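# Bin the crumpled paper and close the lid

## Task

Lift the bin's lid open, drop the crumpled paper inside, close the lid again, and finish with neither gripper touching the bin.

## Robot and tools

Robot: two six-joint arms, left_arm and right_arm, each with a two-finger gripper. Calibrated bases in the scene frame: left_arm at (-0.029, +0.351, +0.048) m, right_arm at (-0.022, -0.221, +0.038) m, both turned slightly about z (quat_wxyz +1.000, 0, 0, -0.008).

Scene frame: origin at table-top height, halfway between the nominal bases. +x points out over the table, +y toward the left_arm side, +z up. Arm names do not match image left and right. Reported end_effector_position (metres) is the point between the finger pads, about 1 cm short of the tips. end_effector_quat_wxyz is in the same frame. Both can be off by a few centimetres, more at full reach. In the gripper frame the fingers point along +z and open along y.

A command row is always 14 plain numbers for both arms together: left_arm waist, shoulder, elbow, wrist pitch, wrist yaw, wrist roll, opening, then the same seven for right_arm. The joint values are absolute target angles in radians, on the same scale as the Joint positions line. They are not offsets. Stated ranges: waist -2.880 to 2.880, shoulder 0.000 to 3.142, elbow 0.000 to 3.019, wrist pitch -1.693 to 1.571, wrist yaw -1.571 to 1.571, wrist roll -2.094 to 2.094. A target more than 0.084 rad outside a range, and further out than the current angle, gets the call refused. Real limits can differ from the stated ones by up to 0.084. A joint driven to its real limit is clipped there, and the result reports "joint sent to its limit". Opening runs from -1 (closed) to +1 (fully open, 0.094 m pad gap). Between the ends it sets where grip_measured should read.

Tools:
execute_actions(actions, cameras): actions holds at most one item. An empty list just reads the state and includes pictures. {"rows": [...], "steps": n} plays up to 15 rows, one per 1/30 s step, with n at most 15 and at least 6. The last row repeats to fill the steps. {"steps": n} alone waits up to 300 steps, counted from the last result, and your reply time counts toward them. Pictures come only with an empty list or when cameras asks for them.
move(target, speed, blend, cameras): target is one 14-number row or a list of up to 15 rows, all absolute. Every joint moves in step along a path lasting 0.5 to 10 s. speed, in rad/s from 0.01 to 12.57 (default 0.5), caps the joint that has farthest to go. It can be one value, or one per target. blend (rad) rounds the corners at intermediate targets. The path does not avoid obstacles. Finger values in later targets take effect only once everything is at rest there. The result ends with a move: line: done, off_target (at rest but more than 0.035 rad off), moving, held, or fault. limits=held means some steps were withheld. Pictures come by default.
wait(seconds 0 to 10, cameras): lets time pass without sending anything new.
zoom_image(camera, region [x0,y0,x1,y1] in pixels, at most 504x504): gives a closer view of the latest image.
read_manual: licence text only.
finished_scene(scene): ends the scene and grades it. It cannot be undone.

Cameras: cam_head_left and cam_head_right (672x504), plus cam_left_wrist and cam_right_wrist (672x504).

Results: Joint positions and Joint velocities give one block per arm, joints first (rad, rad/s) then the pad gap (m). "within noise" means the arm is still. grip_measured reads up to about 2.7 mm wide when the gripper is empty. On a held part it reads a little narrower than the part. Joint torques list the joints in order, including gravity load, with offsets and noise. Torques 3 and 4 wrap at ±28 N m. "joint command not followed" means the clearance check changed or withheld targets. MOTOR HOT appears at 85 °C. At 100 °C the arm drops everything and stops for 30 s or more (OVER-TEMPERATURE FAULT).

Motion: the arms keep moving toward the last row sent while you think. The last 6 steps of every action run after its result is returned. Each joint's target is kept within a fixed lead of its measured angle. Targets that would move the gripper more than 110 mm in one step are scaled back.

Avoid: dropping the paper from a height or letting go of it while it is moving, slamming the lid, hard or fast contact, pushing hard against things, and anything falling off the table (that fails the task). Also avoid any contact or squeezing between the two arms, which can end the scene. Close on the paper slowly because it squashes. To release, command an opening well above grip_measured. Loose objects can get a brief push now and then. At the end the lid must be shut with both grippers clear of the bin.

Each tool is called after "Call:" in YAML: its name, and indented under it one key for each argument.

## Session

Call:
execute_actions:
  actions: []

Scene clock: 0.00 s of 4800.00 s.
left_arm: end_effector_position=(+0.4975, +0.2522, +0.3297) grip_measured=+1.000 end_effector_quat_wxyz=(+0.387, +0.575, +0.638, -0.336) | right_arm: end_effector_position=(+0.5717, -0.0113, +0.3949) grip_measured=+1.000 end_effector_quat_wxyz=(+0.249, -0.160, +0.948, -0.119)
Joint positions: left_arm=[0.118 1.682 1.517 -1.366 1.076 1.544 0.094] | right_arm=[0.452 1.74 1.944 -1.332 0.355 0.021 0.094]
Joint velocities: within noise
Joint torques (N m): no reading
Motor temperatures (°C): left_arm=[31 34 34 31 30 30 30] | right_arm=[32 33 33 33 33 32 30]
Heat: left arm: hottest shoulder 34 °C; right arm: hottest shoulder 33 °C.

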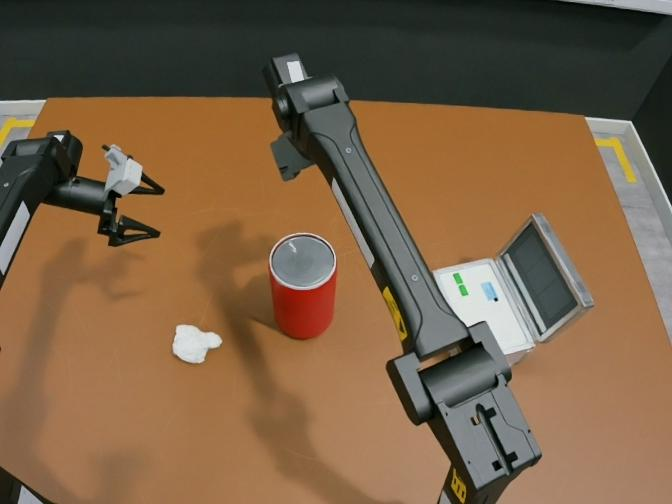

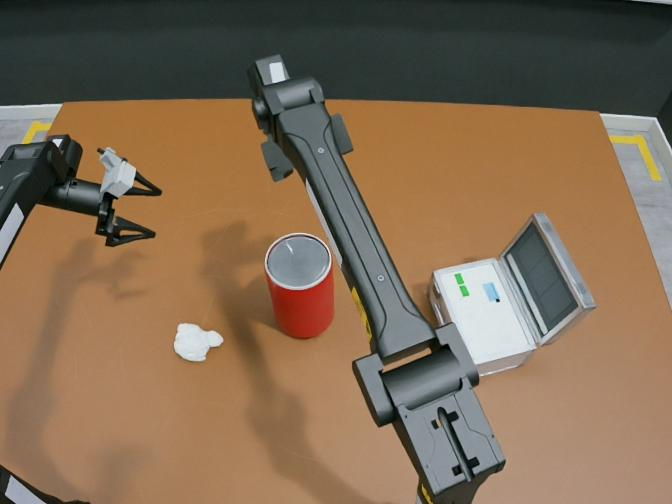

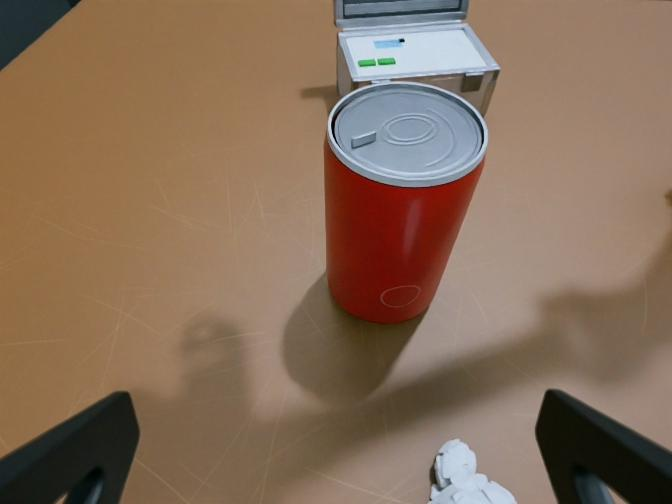

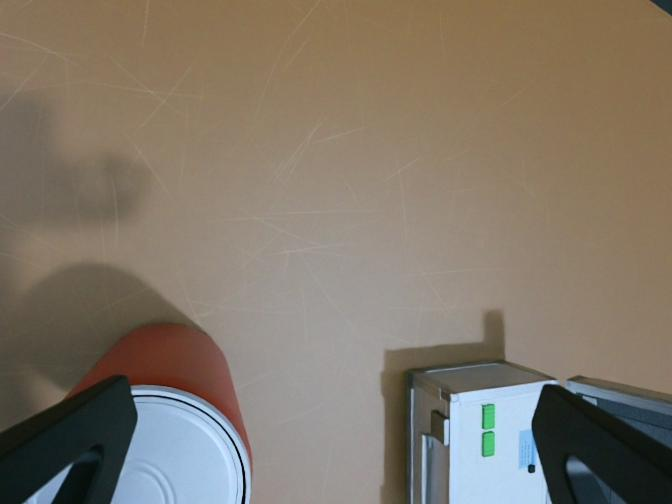

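Call:
zoom_image:
  camera: "cam_head_right"
  region: [240, 220, 360, 340]

Call:
zoom_image:
  camera: "cam_left_wrist"
  region: [310, 70, 510, 220]

Scaled by 4.200 from the camera's 672x504 image, which has a finer 960x720 frame.

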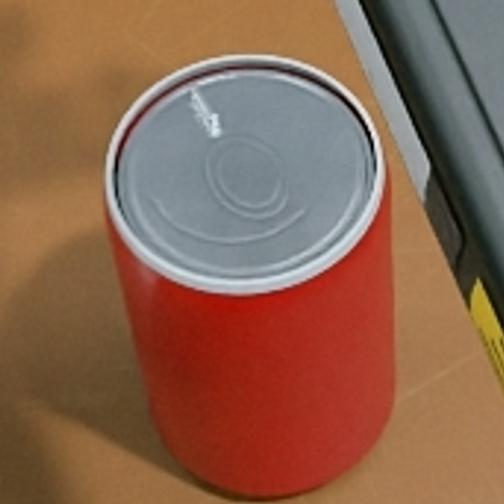

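Scaled by 2.520 from the camera's 672x504 image, which has a finer 960x720 frame.

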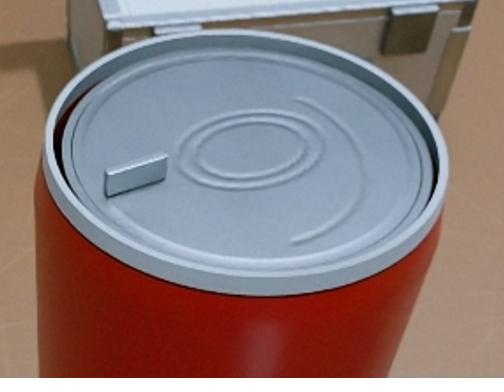

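Call:
move:
  target: [-0.32,1.4,1.2,-1.1,0,0,1,0.43,1.25,1.3,-1.05,0,0,1]
  speed: 0.9

Call:
zoom_image:
  camera: "cam_right_wrist"
  region: [180, 50, 500, 350]

Scene clock: 3.30 s of 4800.00 s.
left_arm: end_effector_position=(+0.4107, +0.2026, +0.2401) grip_measured=+1.000 end_effector_quat_wxyz=(+0.116, +0.166, +0.979, -0.020) | right_arm: end_effector_position=(+0.4181, -0.0246, +0.3526) grip_measured=+1.000 end_effector_quat_wxyz=(+0.261, -0.197, +0.943, +0.056)
Joint positions: left_arm=[-0.307 1.426 1.204 -1.113 0.003 0.012 0.094] | right_arm=[0.439 1.27 1.305 -1.066 0.003 0.009 0.094]
Joint velocities: within noise
Joint torques (N m): left_arm=[-0.38 -10.29 7.62 1.68 -0.1 -0.11] | right_arm=[0.32 -8.82 6.98 1.47 -0.11 -0.05]
Motor temperatures (°C): left_arm=[31 34 34 31 30 30 30] | right_arm=[32 33 33 33 33 32 30]
Heat: left arm: hottest shoulder 34 °C; right arm: hottest shoulder 33 °C.
Kept back: nothing.
move: done

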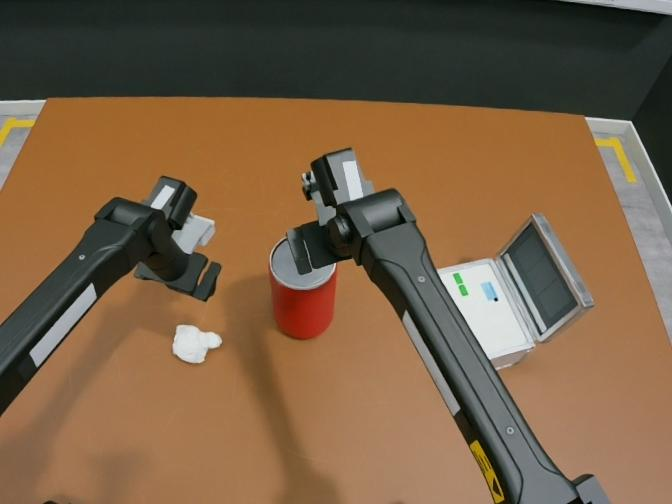

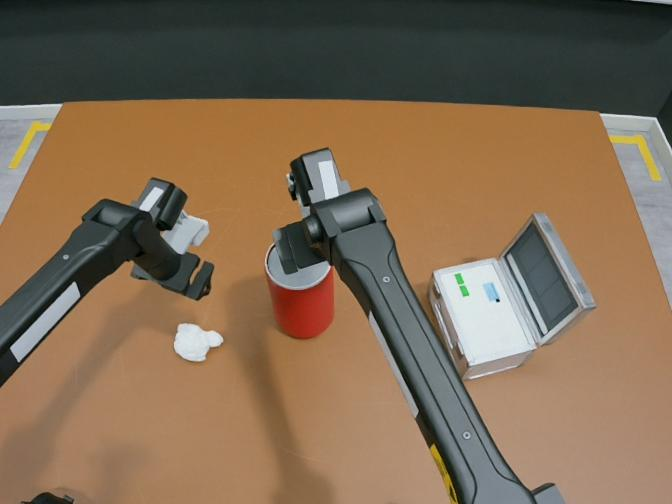

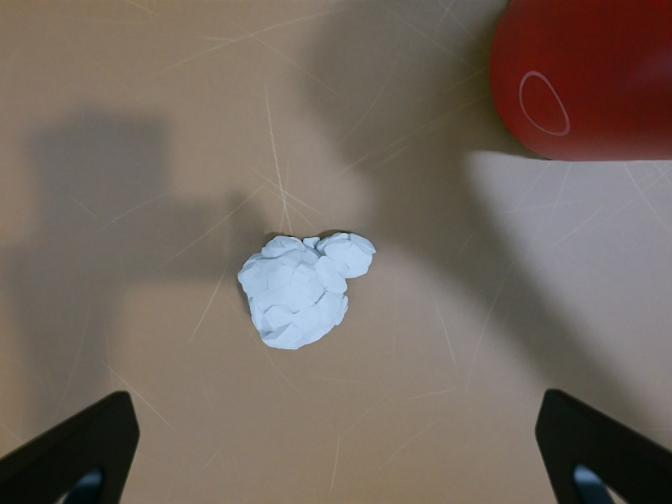

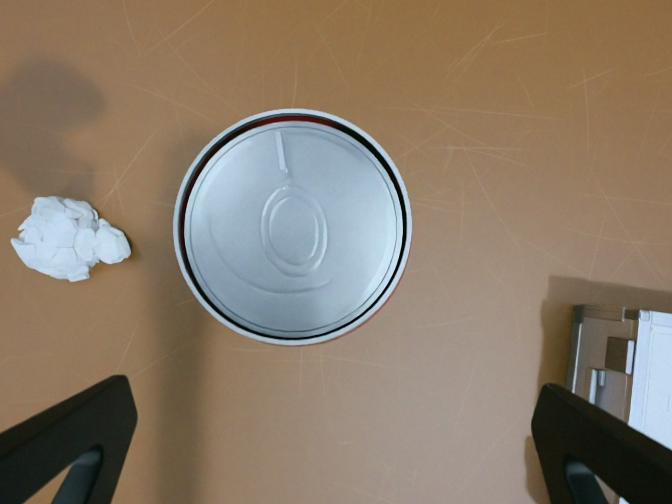

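Scaled by 1.575 from the camera's 672x504 image, which has a finer 960x720 frame.

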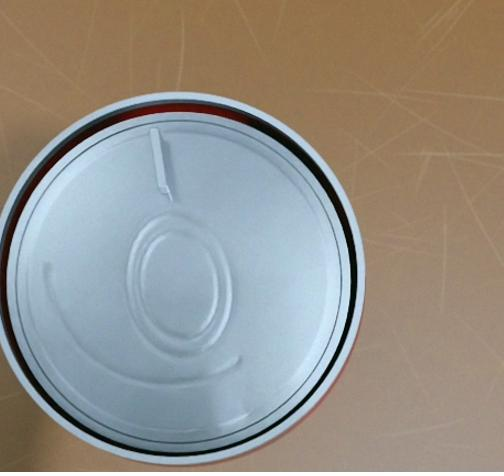

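Call:
move:
  target: [-0.25,1.637,1.054,-1.0,0,1.1,1,0.472,1.596,1.56,-1.035,-0.055,-0.108,-0.35]
  speed: 0.8

Call:
zoom_image:
  camera: "cam_right_wrist"
  region: [140, 104, 540, 504]

Scene clock: 7.13 s of 4800.00 s.
left_arm: end_effector_position=(+0.3833, +0.2308, +0.1004) grip_measured=+1.000 end_effector_quat_wxyz=(-0.004, +0.632, +0.775, -0.004) | right_arm: end_effector_position=(+0.4964, +0.0372, +0.2842) grip_measured=-0.348 end_effector_quat_wxyz=(+0.203, -0.269, +0.939, +0.061)
Joint positions: left_arm=[-0.265 1.629 1.057 -1.01 0.003 1.088 0.094] | right_arm=[0.464 1.594 1.496 -1.049 -0.052 -0.099 0.031]
Joint velocities: within noise
Joint torques (N m): left_arm=[2.08 -8.82 6.37 1.11 -0.02 0.09] | right_arm=[1.9 -11.58 11.67 1.26 -0.15 -0.05]
Motor temperatures (°C): left_arm=[31 34 34 31 30 30 30] | right_arm=[32 33 34 33 33 32 30]
Heat: left arm: hottest shoulder 34 °C; right arm: hottest elbow 34 °C.
Kept back: nothing.
move: off_target (right_arm); right_arm: the elbow is farthest, 0.064 rad from its target

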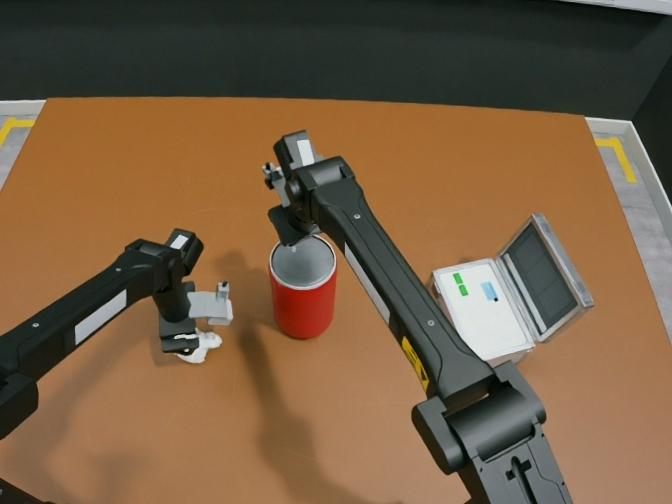

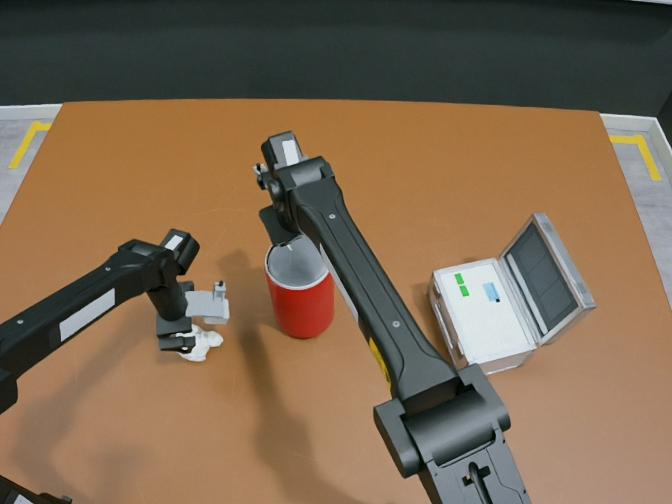

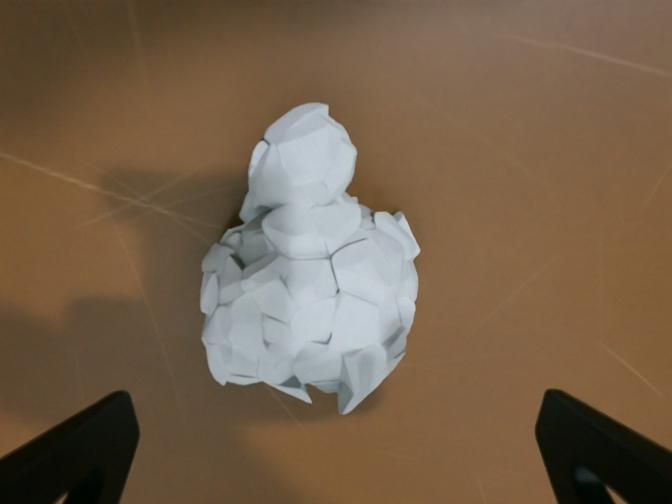

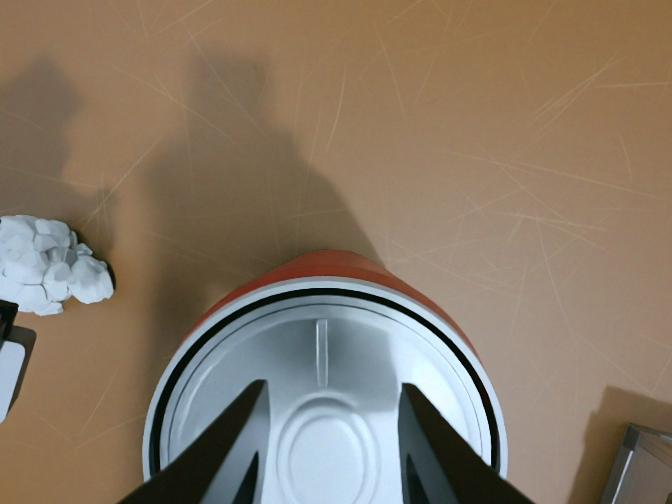

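Scaled by 1.260 from the camera's 672x504 image, which has a finer 960x720 frame.

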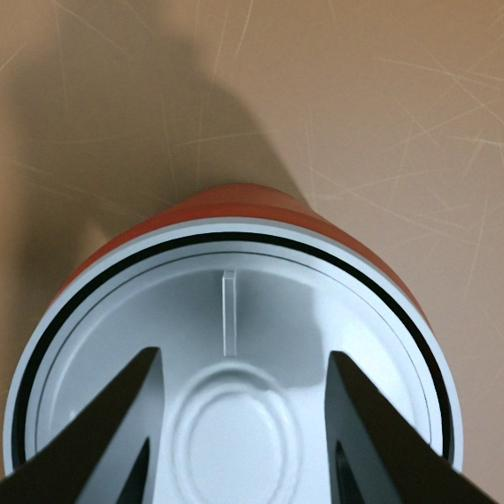

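Call:
move:
  target:
    - [-0.208,1.637,1.05,-1.0,0,1.1,1,0.482,1.60,1.392,-0.89,-0.055,-0.115,-0.4]
    - [-0.208,1.693,1.0,-0.886,0,1.1,1,0.482,1.604,1.375,-0.868,-0.055,-0.115,-0.4]
  speed: 0.4

Call:
zoom_image:
  camera: "cam_right_wrist"
  region: [180, 220, 480, 500]

Scene clock: 9.00 s of 4800.00 s.
left_arm: end_effector_position=(+0.3842, +0.2501, +0.0586) grip_measured=+1.000 end_effector_quat_wxyz=(-0.005, +0.616, +0.788, -0.004) | right_arm: end_effector_position=(+0.4988, +0.0450, +0.2430) grip_measured=-0.398 end_effector_quat_wxyz=(+0.225, -0.276, +0.932, +0.066)
Joint positions: left_arm=[-0.221 1.689 1.001 -0.896 0.003 1.088 0.094] | right_arm=[0.474 1.601 1.383 -0.883 -0.053 -0.106 0.028]
Joint velocities: within noise
Joint torques (N m): left_arm=[1.96 -9.35 5.97 1.11 0 0.09] | right_arm=[1.85 -11.63 6.49 1.36 -0.11 -0.05]
Motor temperatures (°C): left_arm=[31 34 35 31 30 30 30] | right_arm=[32 34 34 33 33 32 30]
Heat: left arm: hottest elbow 35 °C; right arm: hottest shoulder 34 °C.
Kept back: nothing.
move: done

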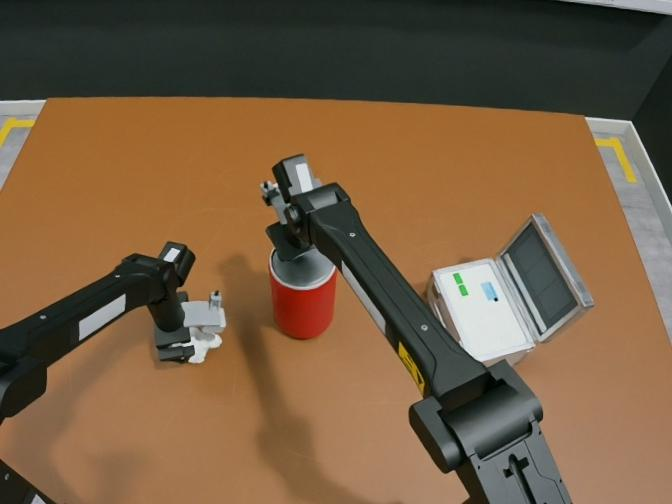

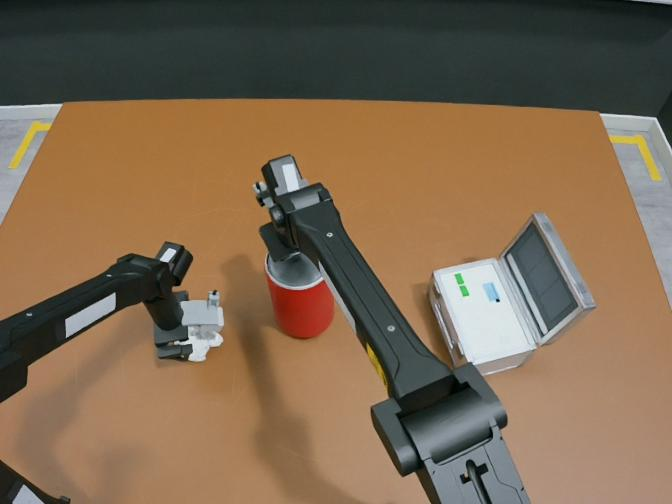

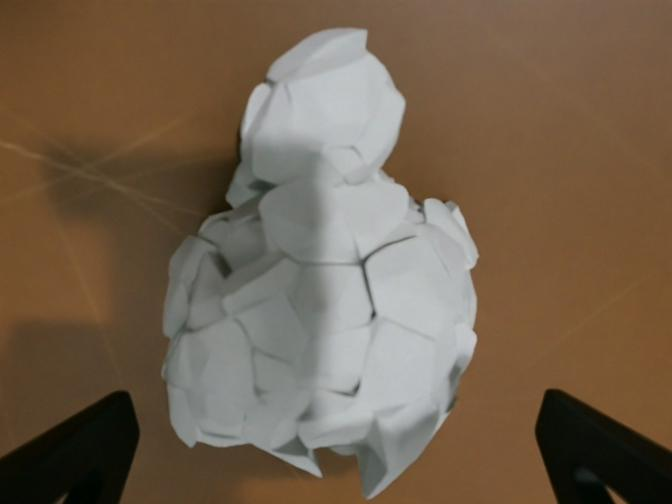

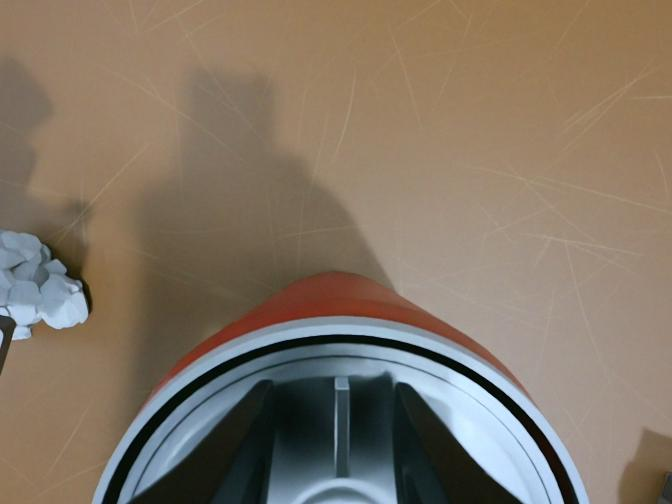

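Scaled by 1.680 from the camera's 672x504 image, which has a finer 960x720 frame.

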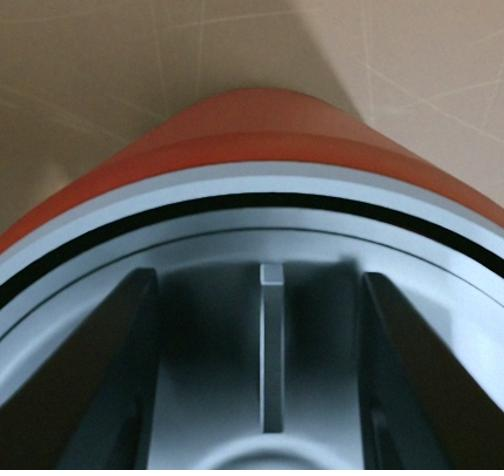

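Call:
move:
  target: [-0.21,1.765,0.964,-0.775,0,1.1,1,0.482,1.604,1.345,-0.85,-0.055,-0.115,-0.4]
  speed: 0.15

Call:
zoom_image:
  camera: "cam_right_wrist"
  region: [180, 220, 480, 500]

Scene clock: 10.50 s of 4800.00 s.
left_arm: end_effector_position=(+0.3858, +0.2497, +0.0232) grip_measured=+1.000 end_effector_quat_wxyz=(+0.001, +0.616, +0.788, -0.001) | right_arm: end_effector_position=(+0.4993, +0.0455, +0.2406) grip_measured=-0.398 end_effector_quat_wxyz=(+0.232, -0.276, +0.930, +0.068)
Joint positions: left_arm=[-0.221 1.753 0.968 -0.785 0.003 1.088 0.094] | right_arm=[0.474 1.597 1.367 -0.856 -0.054 -0.106 0.028]
Joint velocities: within noise
Joint torques (N m): left_arm=[2.02 -9.05 5.27 1.16 -0.01 0.08] | right_arm=[1.79 -11.34 5.5 1.07 -0.08 -0.06]
Motor temperatures (°C): left_arm=[31 34 35 31 30 30 30] | right_arm=[32 34 34 33 33 32 30]
Heat: left arm: hottest elbow 35 °C; right arm: hottest shoulder 34 °C.
Kept back: nothing.
move: done

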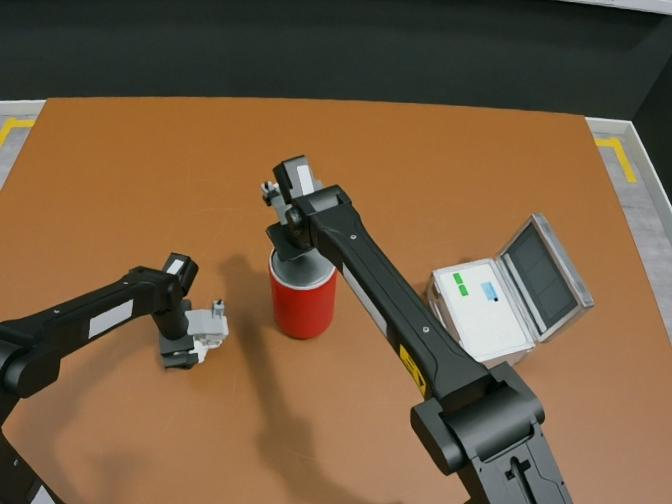

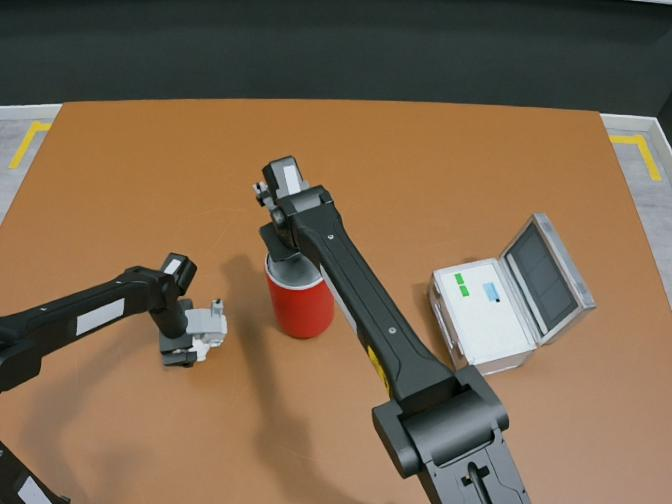

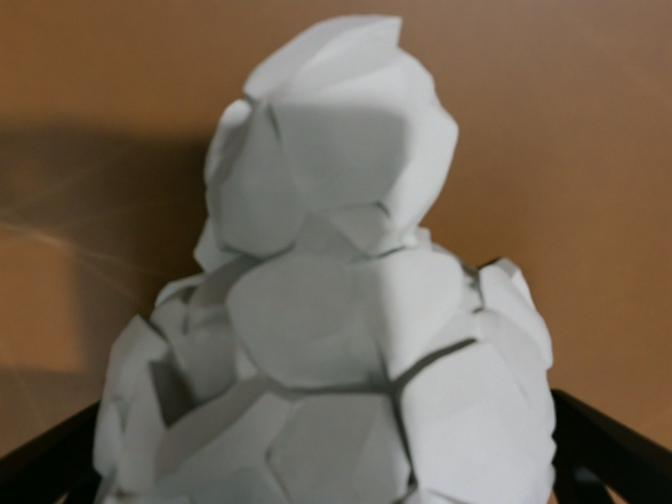

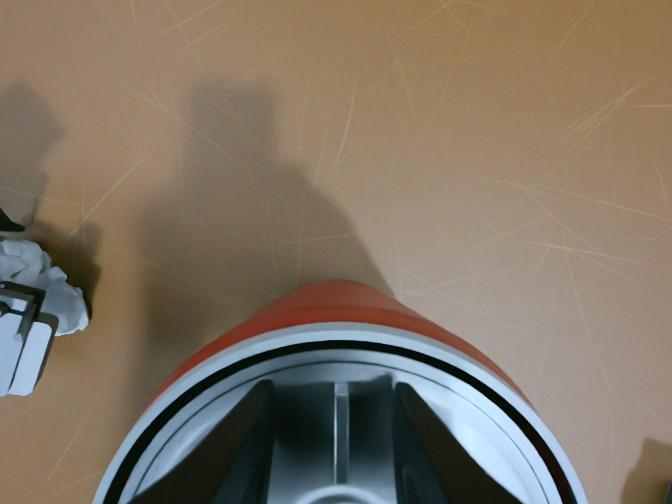

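Scaled by 1.680 from the camera's 672x504 image, which has a finer 960x720 frame.

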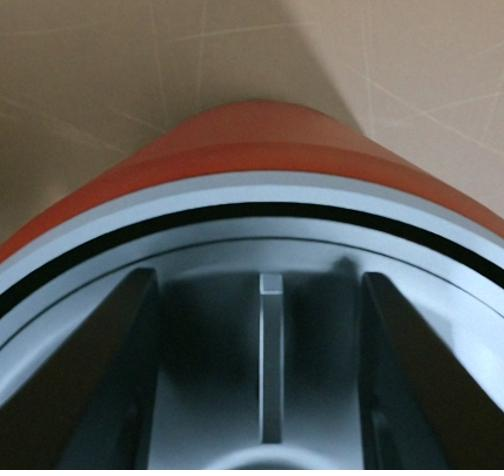

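Call:
move:
  target: [-0.21,1.765,0.964,-0.775,0,1.1,0.35,0.482,1.588,1.338,-0.865,-0.055,-0.115,-0.6]
  speed: 0.1

Call:
execute_actions:
  actions:
    - {"rows":[[-0.21,1.765,0.964,-0.775,0,1.1,0.35,0.48,1.588,1.345,-0.862,-0.055,-0.11,-0.65],[-0.21,1.765,0.964,-0.775,0,1.1,0.35,0.48,1.588,1.345,-0.862,-0.055,-0.11,-0.7],[-0.21,1.765,0.964,-0.775,0,1.1,0.35,0.48,1.588,1.345,-0.862,-0.055,-0.11,-0.75],[-0.21,1.765,0.964,-0.775,0,1.1,0.35,0.48,1.588,1.345,-0.862,-0.055,-0.11,-0.8],[-0.21,1.765,0.964,-0.775,0,1.1,0.35,0.48,1.588,1.345,-0.862,-0.055,-0.11,-0.85],[-0.21,1.765,0.964,-0.775,0,1.1,0.35,0.48,1.588,1.345,-0.862,-0.055,-0.11,-0.9],[-0.21,1.765,0.964,-0.775,0,1.1,0.35,0.48,1.588,1.345,-0.862,-0.055,-0.11,-0.95],[-0.21,1.765,0.964,-0.775,0,1.1,0.35,0.48,1.588,1.345,-0.862,-0.055,-0.11,-1]],"steps":15}

Call:
wait:
  seconds: 0.3

Call:
zoom_image:
  camera: "cam_right_wrist"
  region: [180, 220, 480, 500]

Scene clock: 11.73 s of 4800.00 s.
left_arm: end_effector_position=(+0.3859, +0.2497, +0.0232) grip_measured=+0.599 end_effector_quat_wxyz=(+0.001, +0.616, +0.788, -0.001) | right_arm: end_effector_position=(+0.4962, +0.0461, +0.2408) grip_measured=-0.598 end_effector_quat_wxyz=(+0.231, -0.278, +0.930, +0.070)
Joint positions: left_arm=[-0.221 1.753 0.968 -0.785 0.003 1.089 0.075] | right_arm=[0.476 1.591 1.36 -0.856 -0.058 -0.106 0.019]
Joint velocities: within noise
Joint torques (N m): left_arm=[1.9 -9.05 5.29 1.14 -0.01 0.09] | right_arm=[1.55 -11.87 5.49 0.5 0.05 -0.06]
Motor temperatures (°C): left_arm=[31 34 35 31 30 30 30] | right_arm=[32 34 34 33 33 32 30]
Heat: left arm: hottest elbow 35 °C; right arm: hottest shoulder 34 °C.
Kept back: nothing.
move: done

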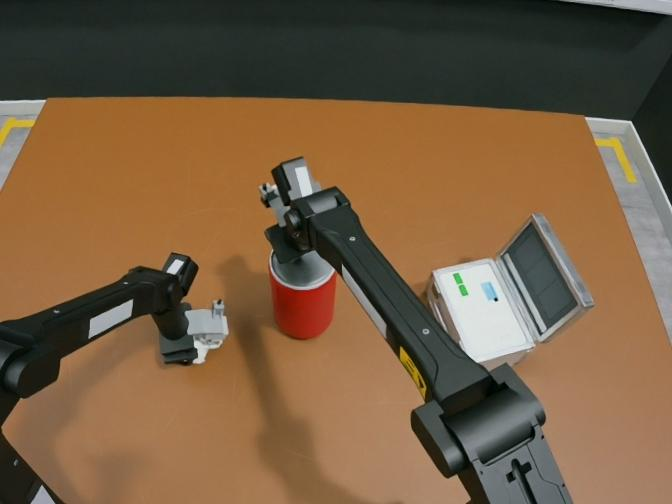

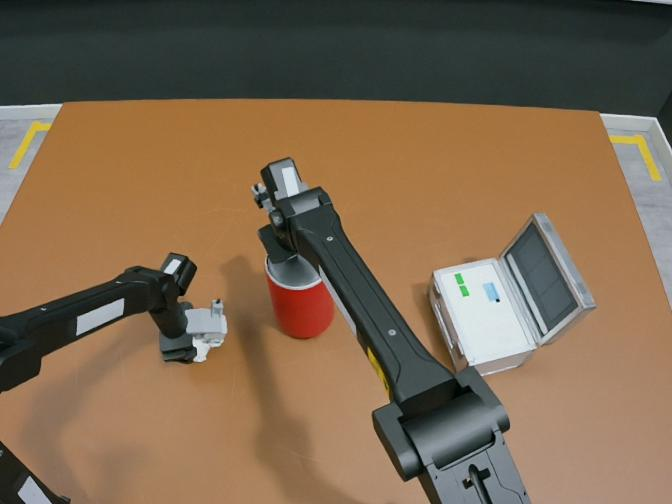

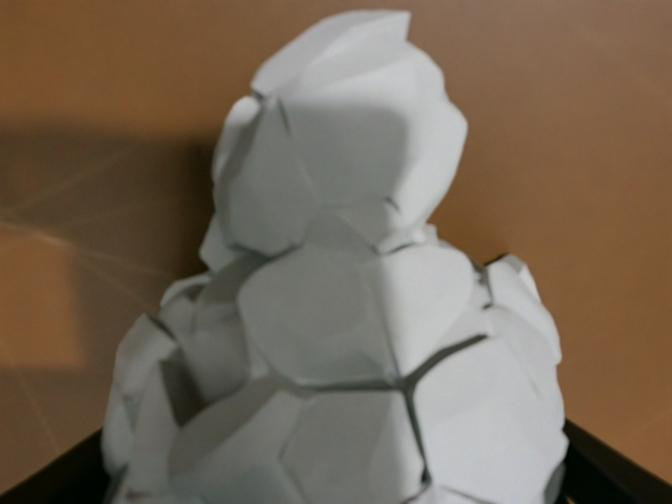

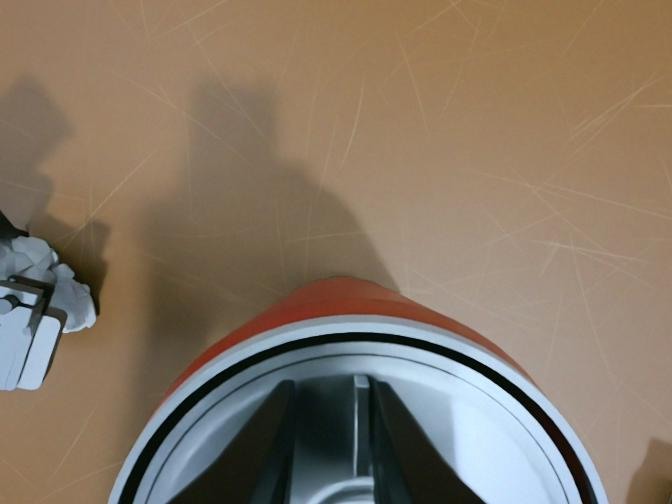

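Scene clock: 12.03 s of 4800.00 s.
left_arm: end_effector_position=(+0.3859, +0.2497, +0.0232) grip_measured=+0.599 end_effector_quat_wxyz=(+0.001, +0.616, +0.788, -0.001) | right_arm: end_effector_position=(+0.4967, +0.0452, +0.2410) grip_measured=-0.899 end_effector_quat_wxyz=(+0.232, -0.277, +0.930, +0.067)
Joint positions: left_arm=[-0.221 1.753 0.968 -0.785 0.003 1.089 0.075] | right_arm=[0.476 1.59 1.36 -0.856 -0.051 -0.106 0.005]
Joint velocities: left_arm=[within noise] | right_arm=[0.005 -0.005 0.007 0.007 0.022 0.007 -0.054]
Joint torques (N m): left_arm=[1.79 -8.94 5.3 1.17 0 0.08] | right_arm=[1.55 -11.63 6.04 0.51 -0.19 0]
Motor temperatures (°C): left_arm=[31 34 35 31 30 30 30] | right_arm=[32 34 34 33 33 32 30]
Heat: left arm: hottest elbow 35 °C; right arm: hottest shoulder 34 °C.
Steps of this call (1-9: this action's first 9). Readings (joint positions of left_arm | right_arm):
1: [-0.221 1.753 0.968 -0.785 0.003 1.089] | [0.476 1.591 1.360 -0.856 -0.058 -0.106]
2: [-0.221 1.753 0.968 -0.785 0.003 1.089] | [0.476 1.591 1.360 -0.856 -0.058 -0.106]
4: [-0.221 1.753 0.968 -0.785 0.003 1.089] | [0.477 1.590 1.360 -0.856 -0.056 -0.106]
8: [-0.221 1.753 0.968 -0.785 0.003 1.089] | [0.476 1.590 1.360 -0.856 -0.052 -0.106]
9: the state above

Scene clock: 12.53 s of 4800.00 s.
left_arm: end_effector_position=(+0.3859, +0.2497, +0.0232) grip_measured=+0.599 end_effector_quat_wxyz=(+0.001, +0.616, +0.788, -0.001) | right_arm: end_effector_position=(+0.4967, +0.0452, +0.2410) grip_measured=-0.956 end_effector_quat_wxyz=(+0.232, -0.278, +0.930, +0.067)
Joint positions: left_arm=[-0.221 1.753 0.968 -0.785 0.003 1.089 0.075] | right_arm=[0.476 1.59 1.36 -0.856 -0.051 -0.108 0.002]
Joint velocities: within noise
Joint torques (N m): left_arm=[1.79 -9 5.33 1.18 -0.01 0.08] | right_arm=[1.44 -11.81 6.02 0.62 -0.16 0]
Motor temperatures (°C): left_arm=[31 34 35 31 30 30 30] | right_arm=[32 34 34 33 33 32 30]
Heat: left arm: hottest elbow 35 °C; right arm: hottest shoulder 34 °C.
Steps of this call (1-6: your previous action's last 6; 7-15: toward your last target). Readings (joint positions of left_arm | right_arm):
1: [-0.221 1.753 0.968 -0.785 0.003 1.089] | [0.476 1.590 1.360 -0.856 -0.051 -0.107]
2: [-0.221 1.753 0.968 -0.785 0.003 1.089] | [0.476 1.590 1.360 -0.856 -0.051 -0.107]
4: [-0.221 1.753 0.968 -0.785 0.003 1.089] | [0.476 1.590 1.360 -0.856 -0.051 -0.107]
8: [-0.221 1.753 0.968 -0.785 0.003 1.089] | [0.476 1.590 1.360 -0.856 -0.051 -0.108]
15: the state above
All arms were judged still, so your last target was given up. Each gripper or tool keeps its last command.

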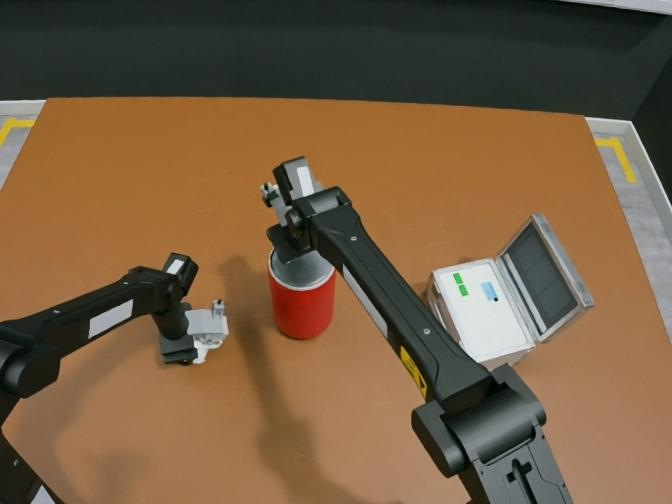

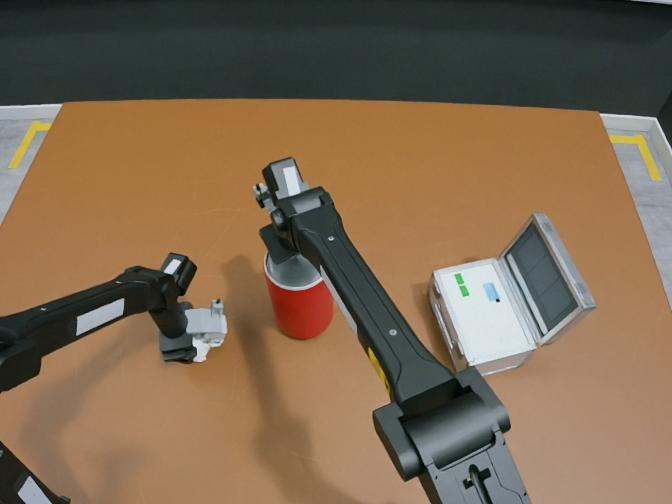

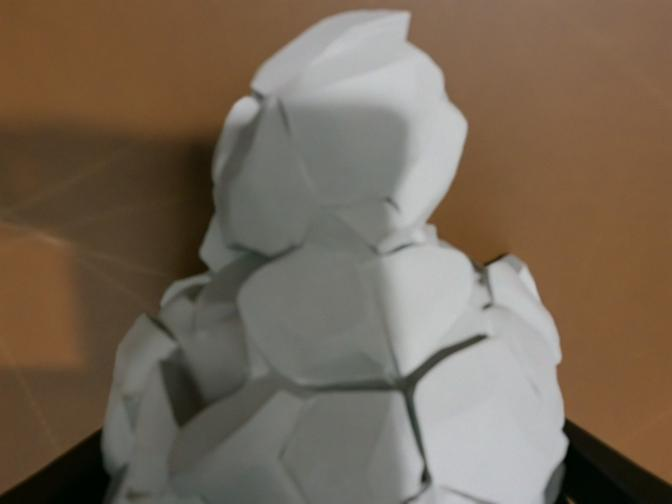

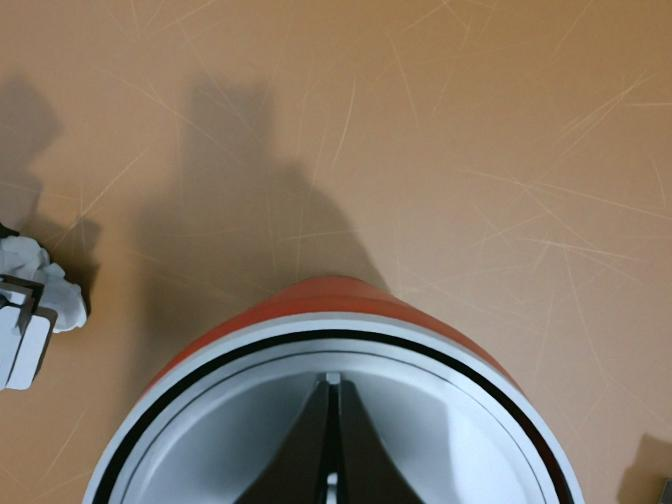

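Scaled by 1.680 from the camera's 672x504 image, which has a finer 960x720 frame.

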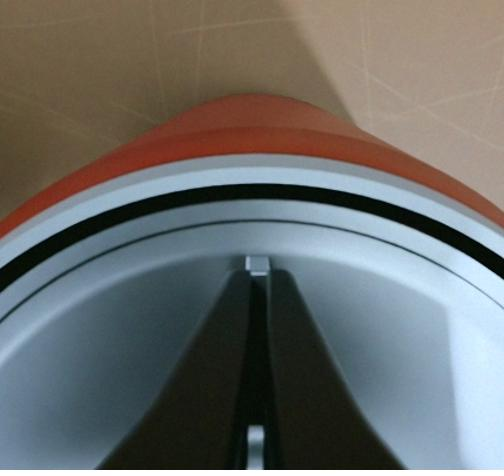

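Call:
move:
  target:
    - [-0.21,1.637,1.09,-1.0,0,1.1,0.35,0.455,1.38,1.088,-0.412,-0.098,-0.088,-1]
    - [-0.21,1.637,1.09,-1.0,0,1.1,0.35,0.437,1.262,0.84,0.068,-0.139,-0.056,-1]
  speed: 0.25
  blend: 0.05

Call:
zoom_image:
  camera: "cam_head_left"
  region: [200, 180, 420, 380]

Scene clock: 18.07 s of 4800.00 s.
left_arm: end_effector_position=(+0.3823, +0.2505, +0.0804) grip_measured=+0.599 end_effector_quat_wxyz=(-0.020, +0.616, +0.788, -0.011) | right_arm: end_effector_position=(+0.4718, +0.0276, +0.2988) grip_measured=-0.957 end_effector_quat_wxyz=(+0.540, -0.237, +0.793, +0.155)
Joint positions: left_arm=[-0.221 1.666 1.041 -0.992 0.003 1.089 0.075] | right_arm=[0.442 1.283 0.849 0.053 -0.133 -0.064 0.002]
Joint velocities: within noise
Joint torques (N m): left_arm=[1.79 -11.75 10.06 0.44 -0.02 0.07] | right_arm=[0.73 -8.82 6.48 2.18 -0.24 0.09]
Motor temperatures (°C): left_arm=[31 34 35 31 30 30 30] | right_arm=[32 34 34 33 33 32 30]
Heat: left arm: hottest elbow 35 °C; right arm: hottest shoulder 34 °C.
Kept back: nothing.
move: off_target (left_arm); left_arm: the elbow is farthest, 0.049 rad from its target

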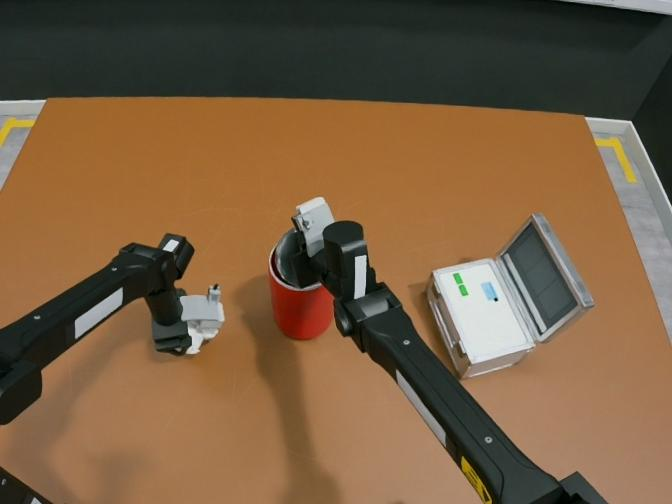

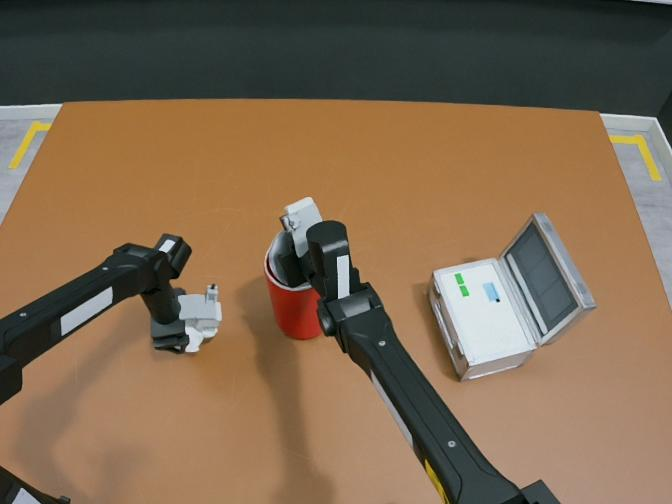

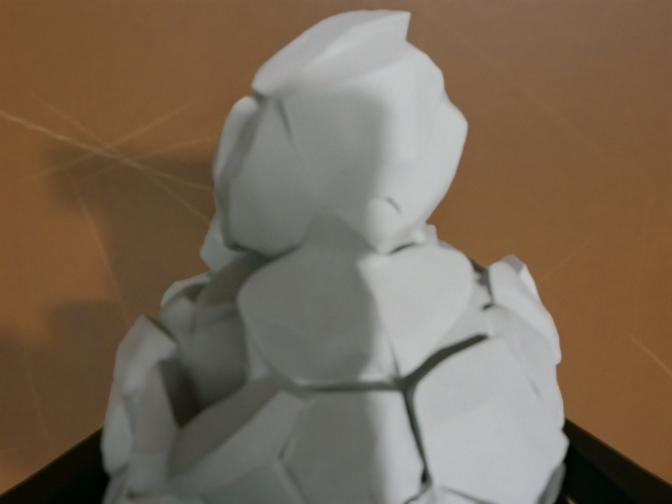

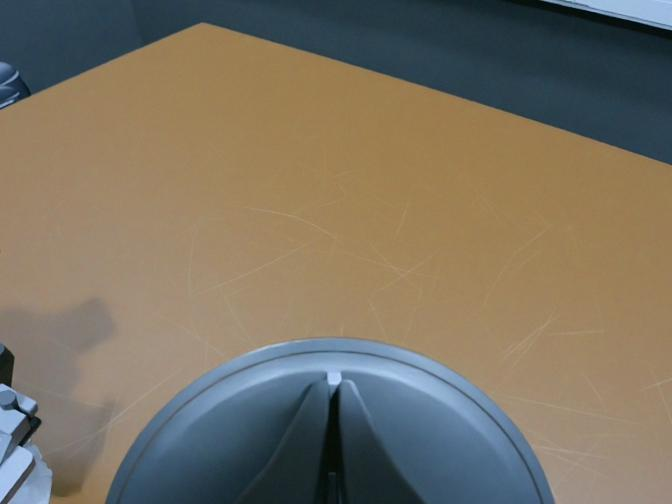

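Scaled by 2.291 from the camera's 672x504 image, which has a finer 960x720 frame.

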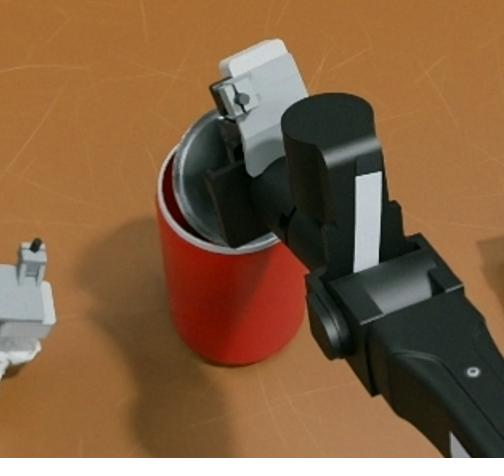

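Call:
move:
  target:
    - [-0.21,1.7,1.6,-1.4,0.1,0.3,0.35,0.42,1.267,0.627,0.625,-0.166,-0.006,-1]
    - [-0.21,1.79,2.04,-1.67,0.22,-1.08,0.35,0.411,1.418,0.506,1.185,-0.17,0.046,-1]
  speed: 0.5
  blend: 0.05

Call:
zoom_image:
  camera: "cam_head_left"
  region: [200, 180, 420, 380]

Scene clock: 24.90 s of 4800.00 s.
left_arm: end_effector_position=(+0.5124, +0.1816, +0.3729) grip_measured=+0.599 end_effector_quat_wxyz=(-0.021, -0.395, +0.911, -0.119) | right_arm: end_effector_position=(+0.4279, -0.0010, +0.3196) grip_measured=-0.957 end_effector_quat_wxyz=(+0.763, -0.173, +0.582, +0.221)
Joint positions: left_arm=[-0.221 1.776 1.98 -1.663 0.216 -1.068 0.075] | right_arm=[0.416 1.407 0.511 1.166 -0.165 0.037 0.002]
Joint velocities: within noise
Joint torques (N m): left_arm=[1.79 -11.69 12.49 0.75 0.26 -0.11] | right_arm=[0.62 -5.6 4.78 2 -0.18 0.1]
Motor temperatures (°C): left_arm=[31 35 36 31 30 30 31] | right_arm=[32 34 35 33 33 32 30]
Heat: left arm: hottest elbow 36 °C; right arm: hottest elbow 35 °C.
Kept back: nothing.
move: off_target (left_arm); left_arm: the elbow is farthest, 0.060 rad from its target

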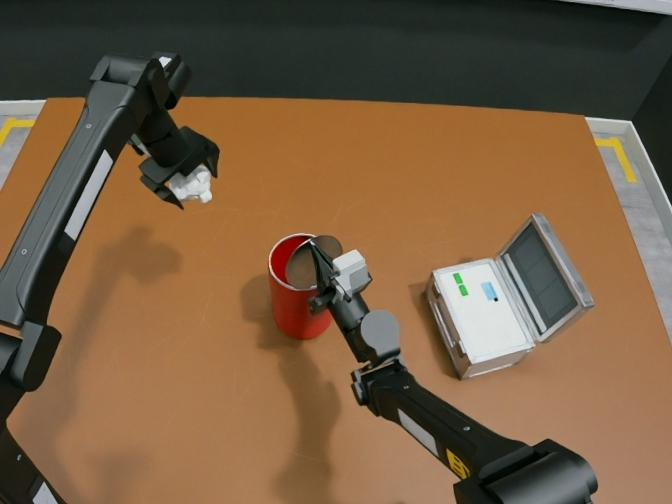

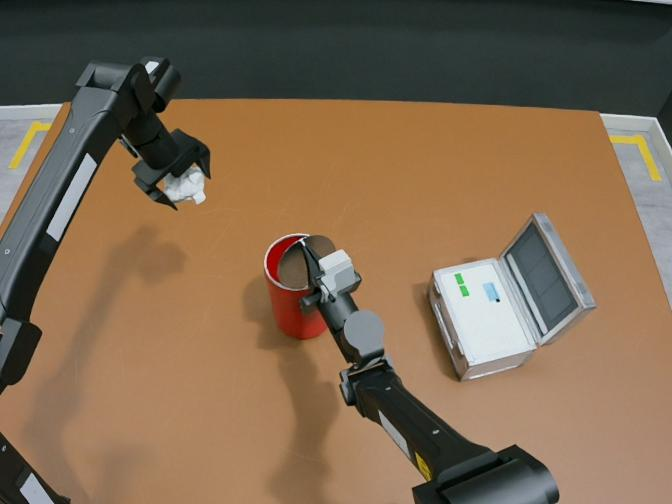

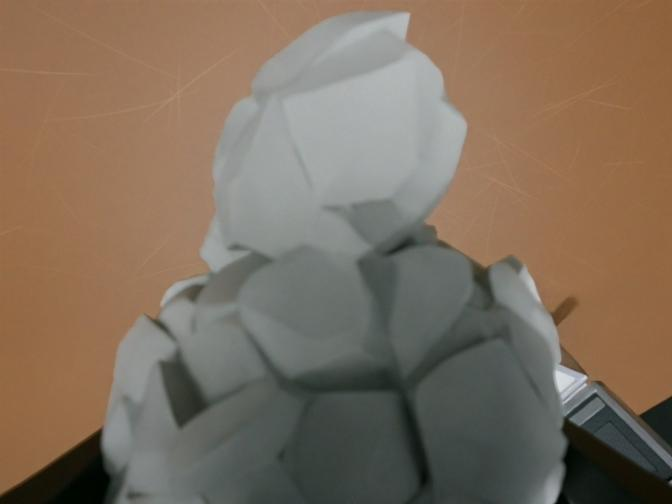

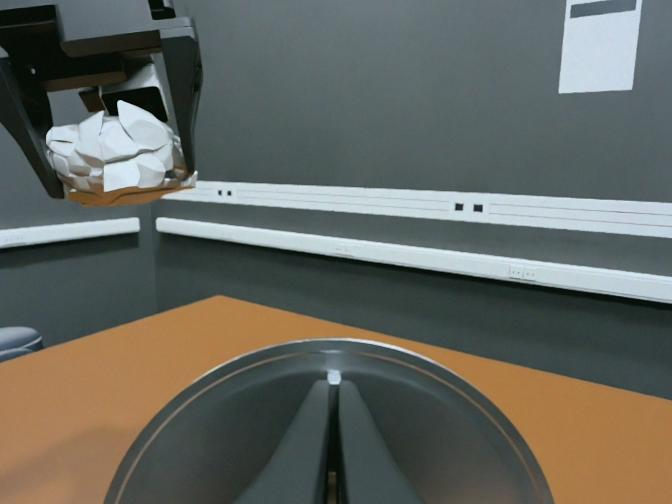

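Scaled by 2.291 from the camera's 672x504 image, which has a finer 960x720 frame.

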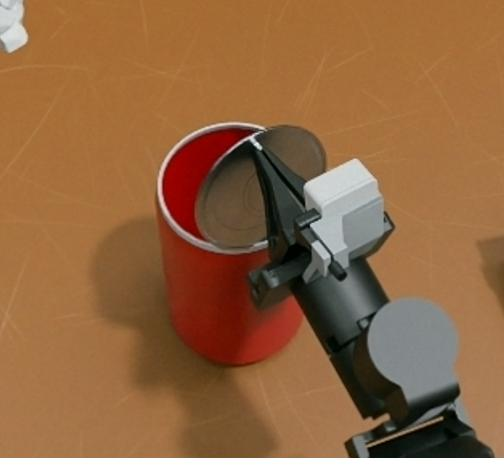

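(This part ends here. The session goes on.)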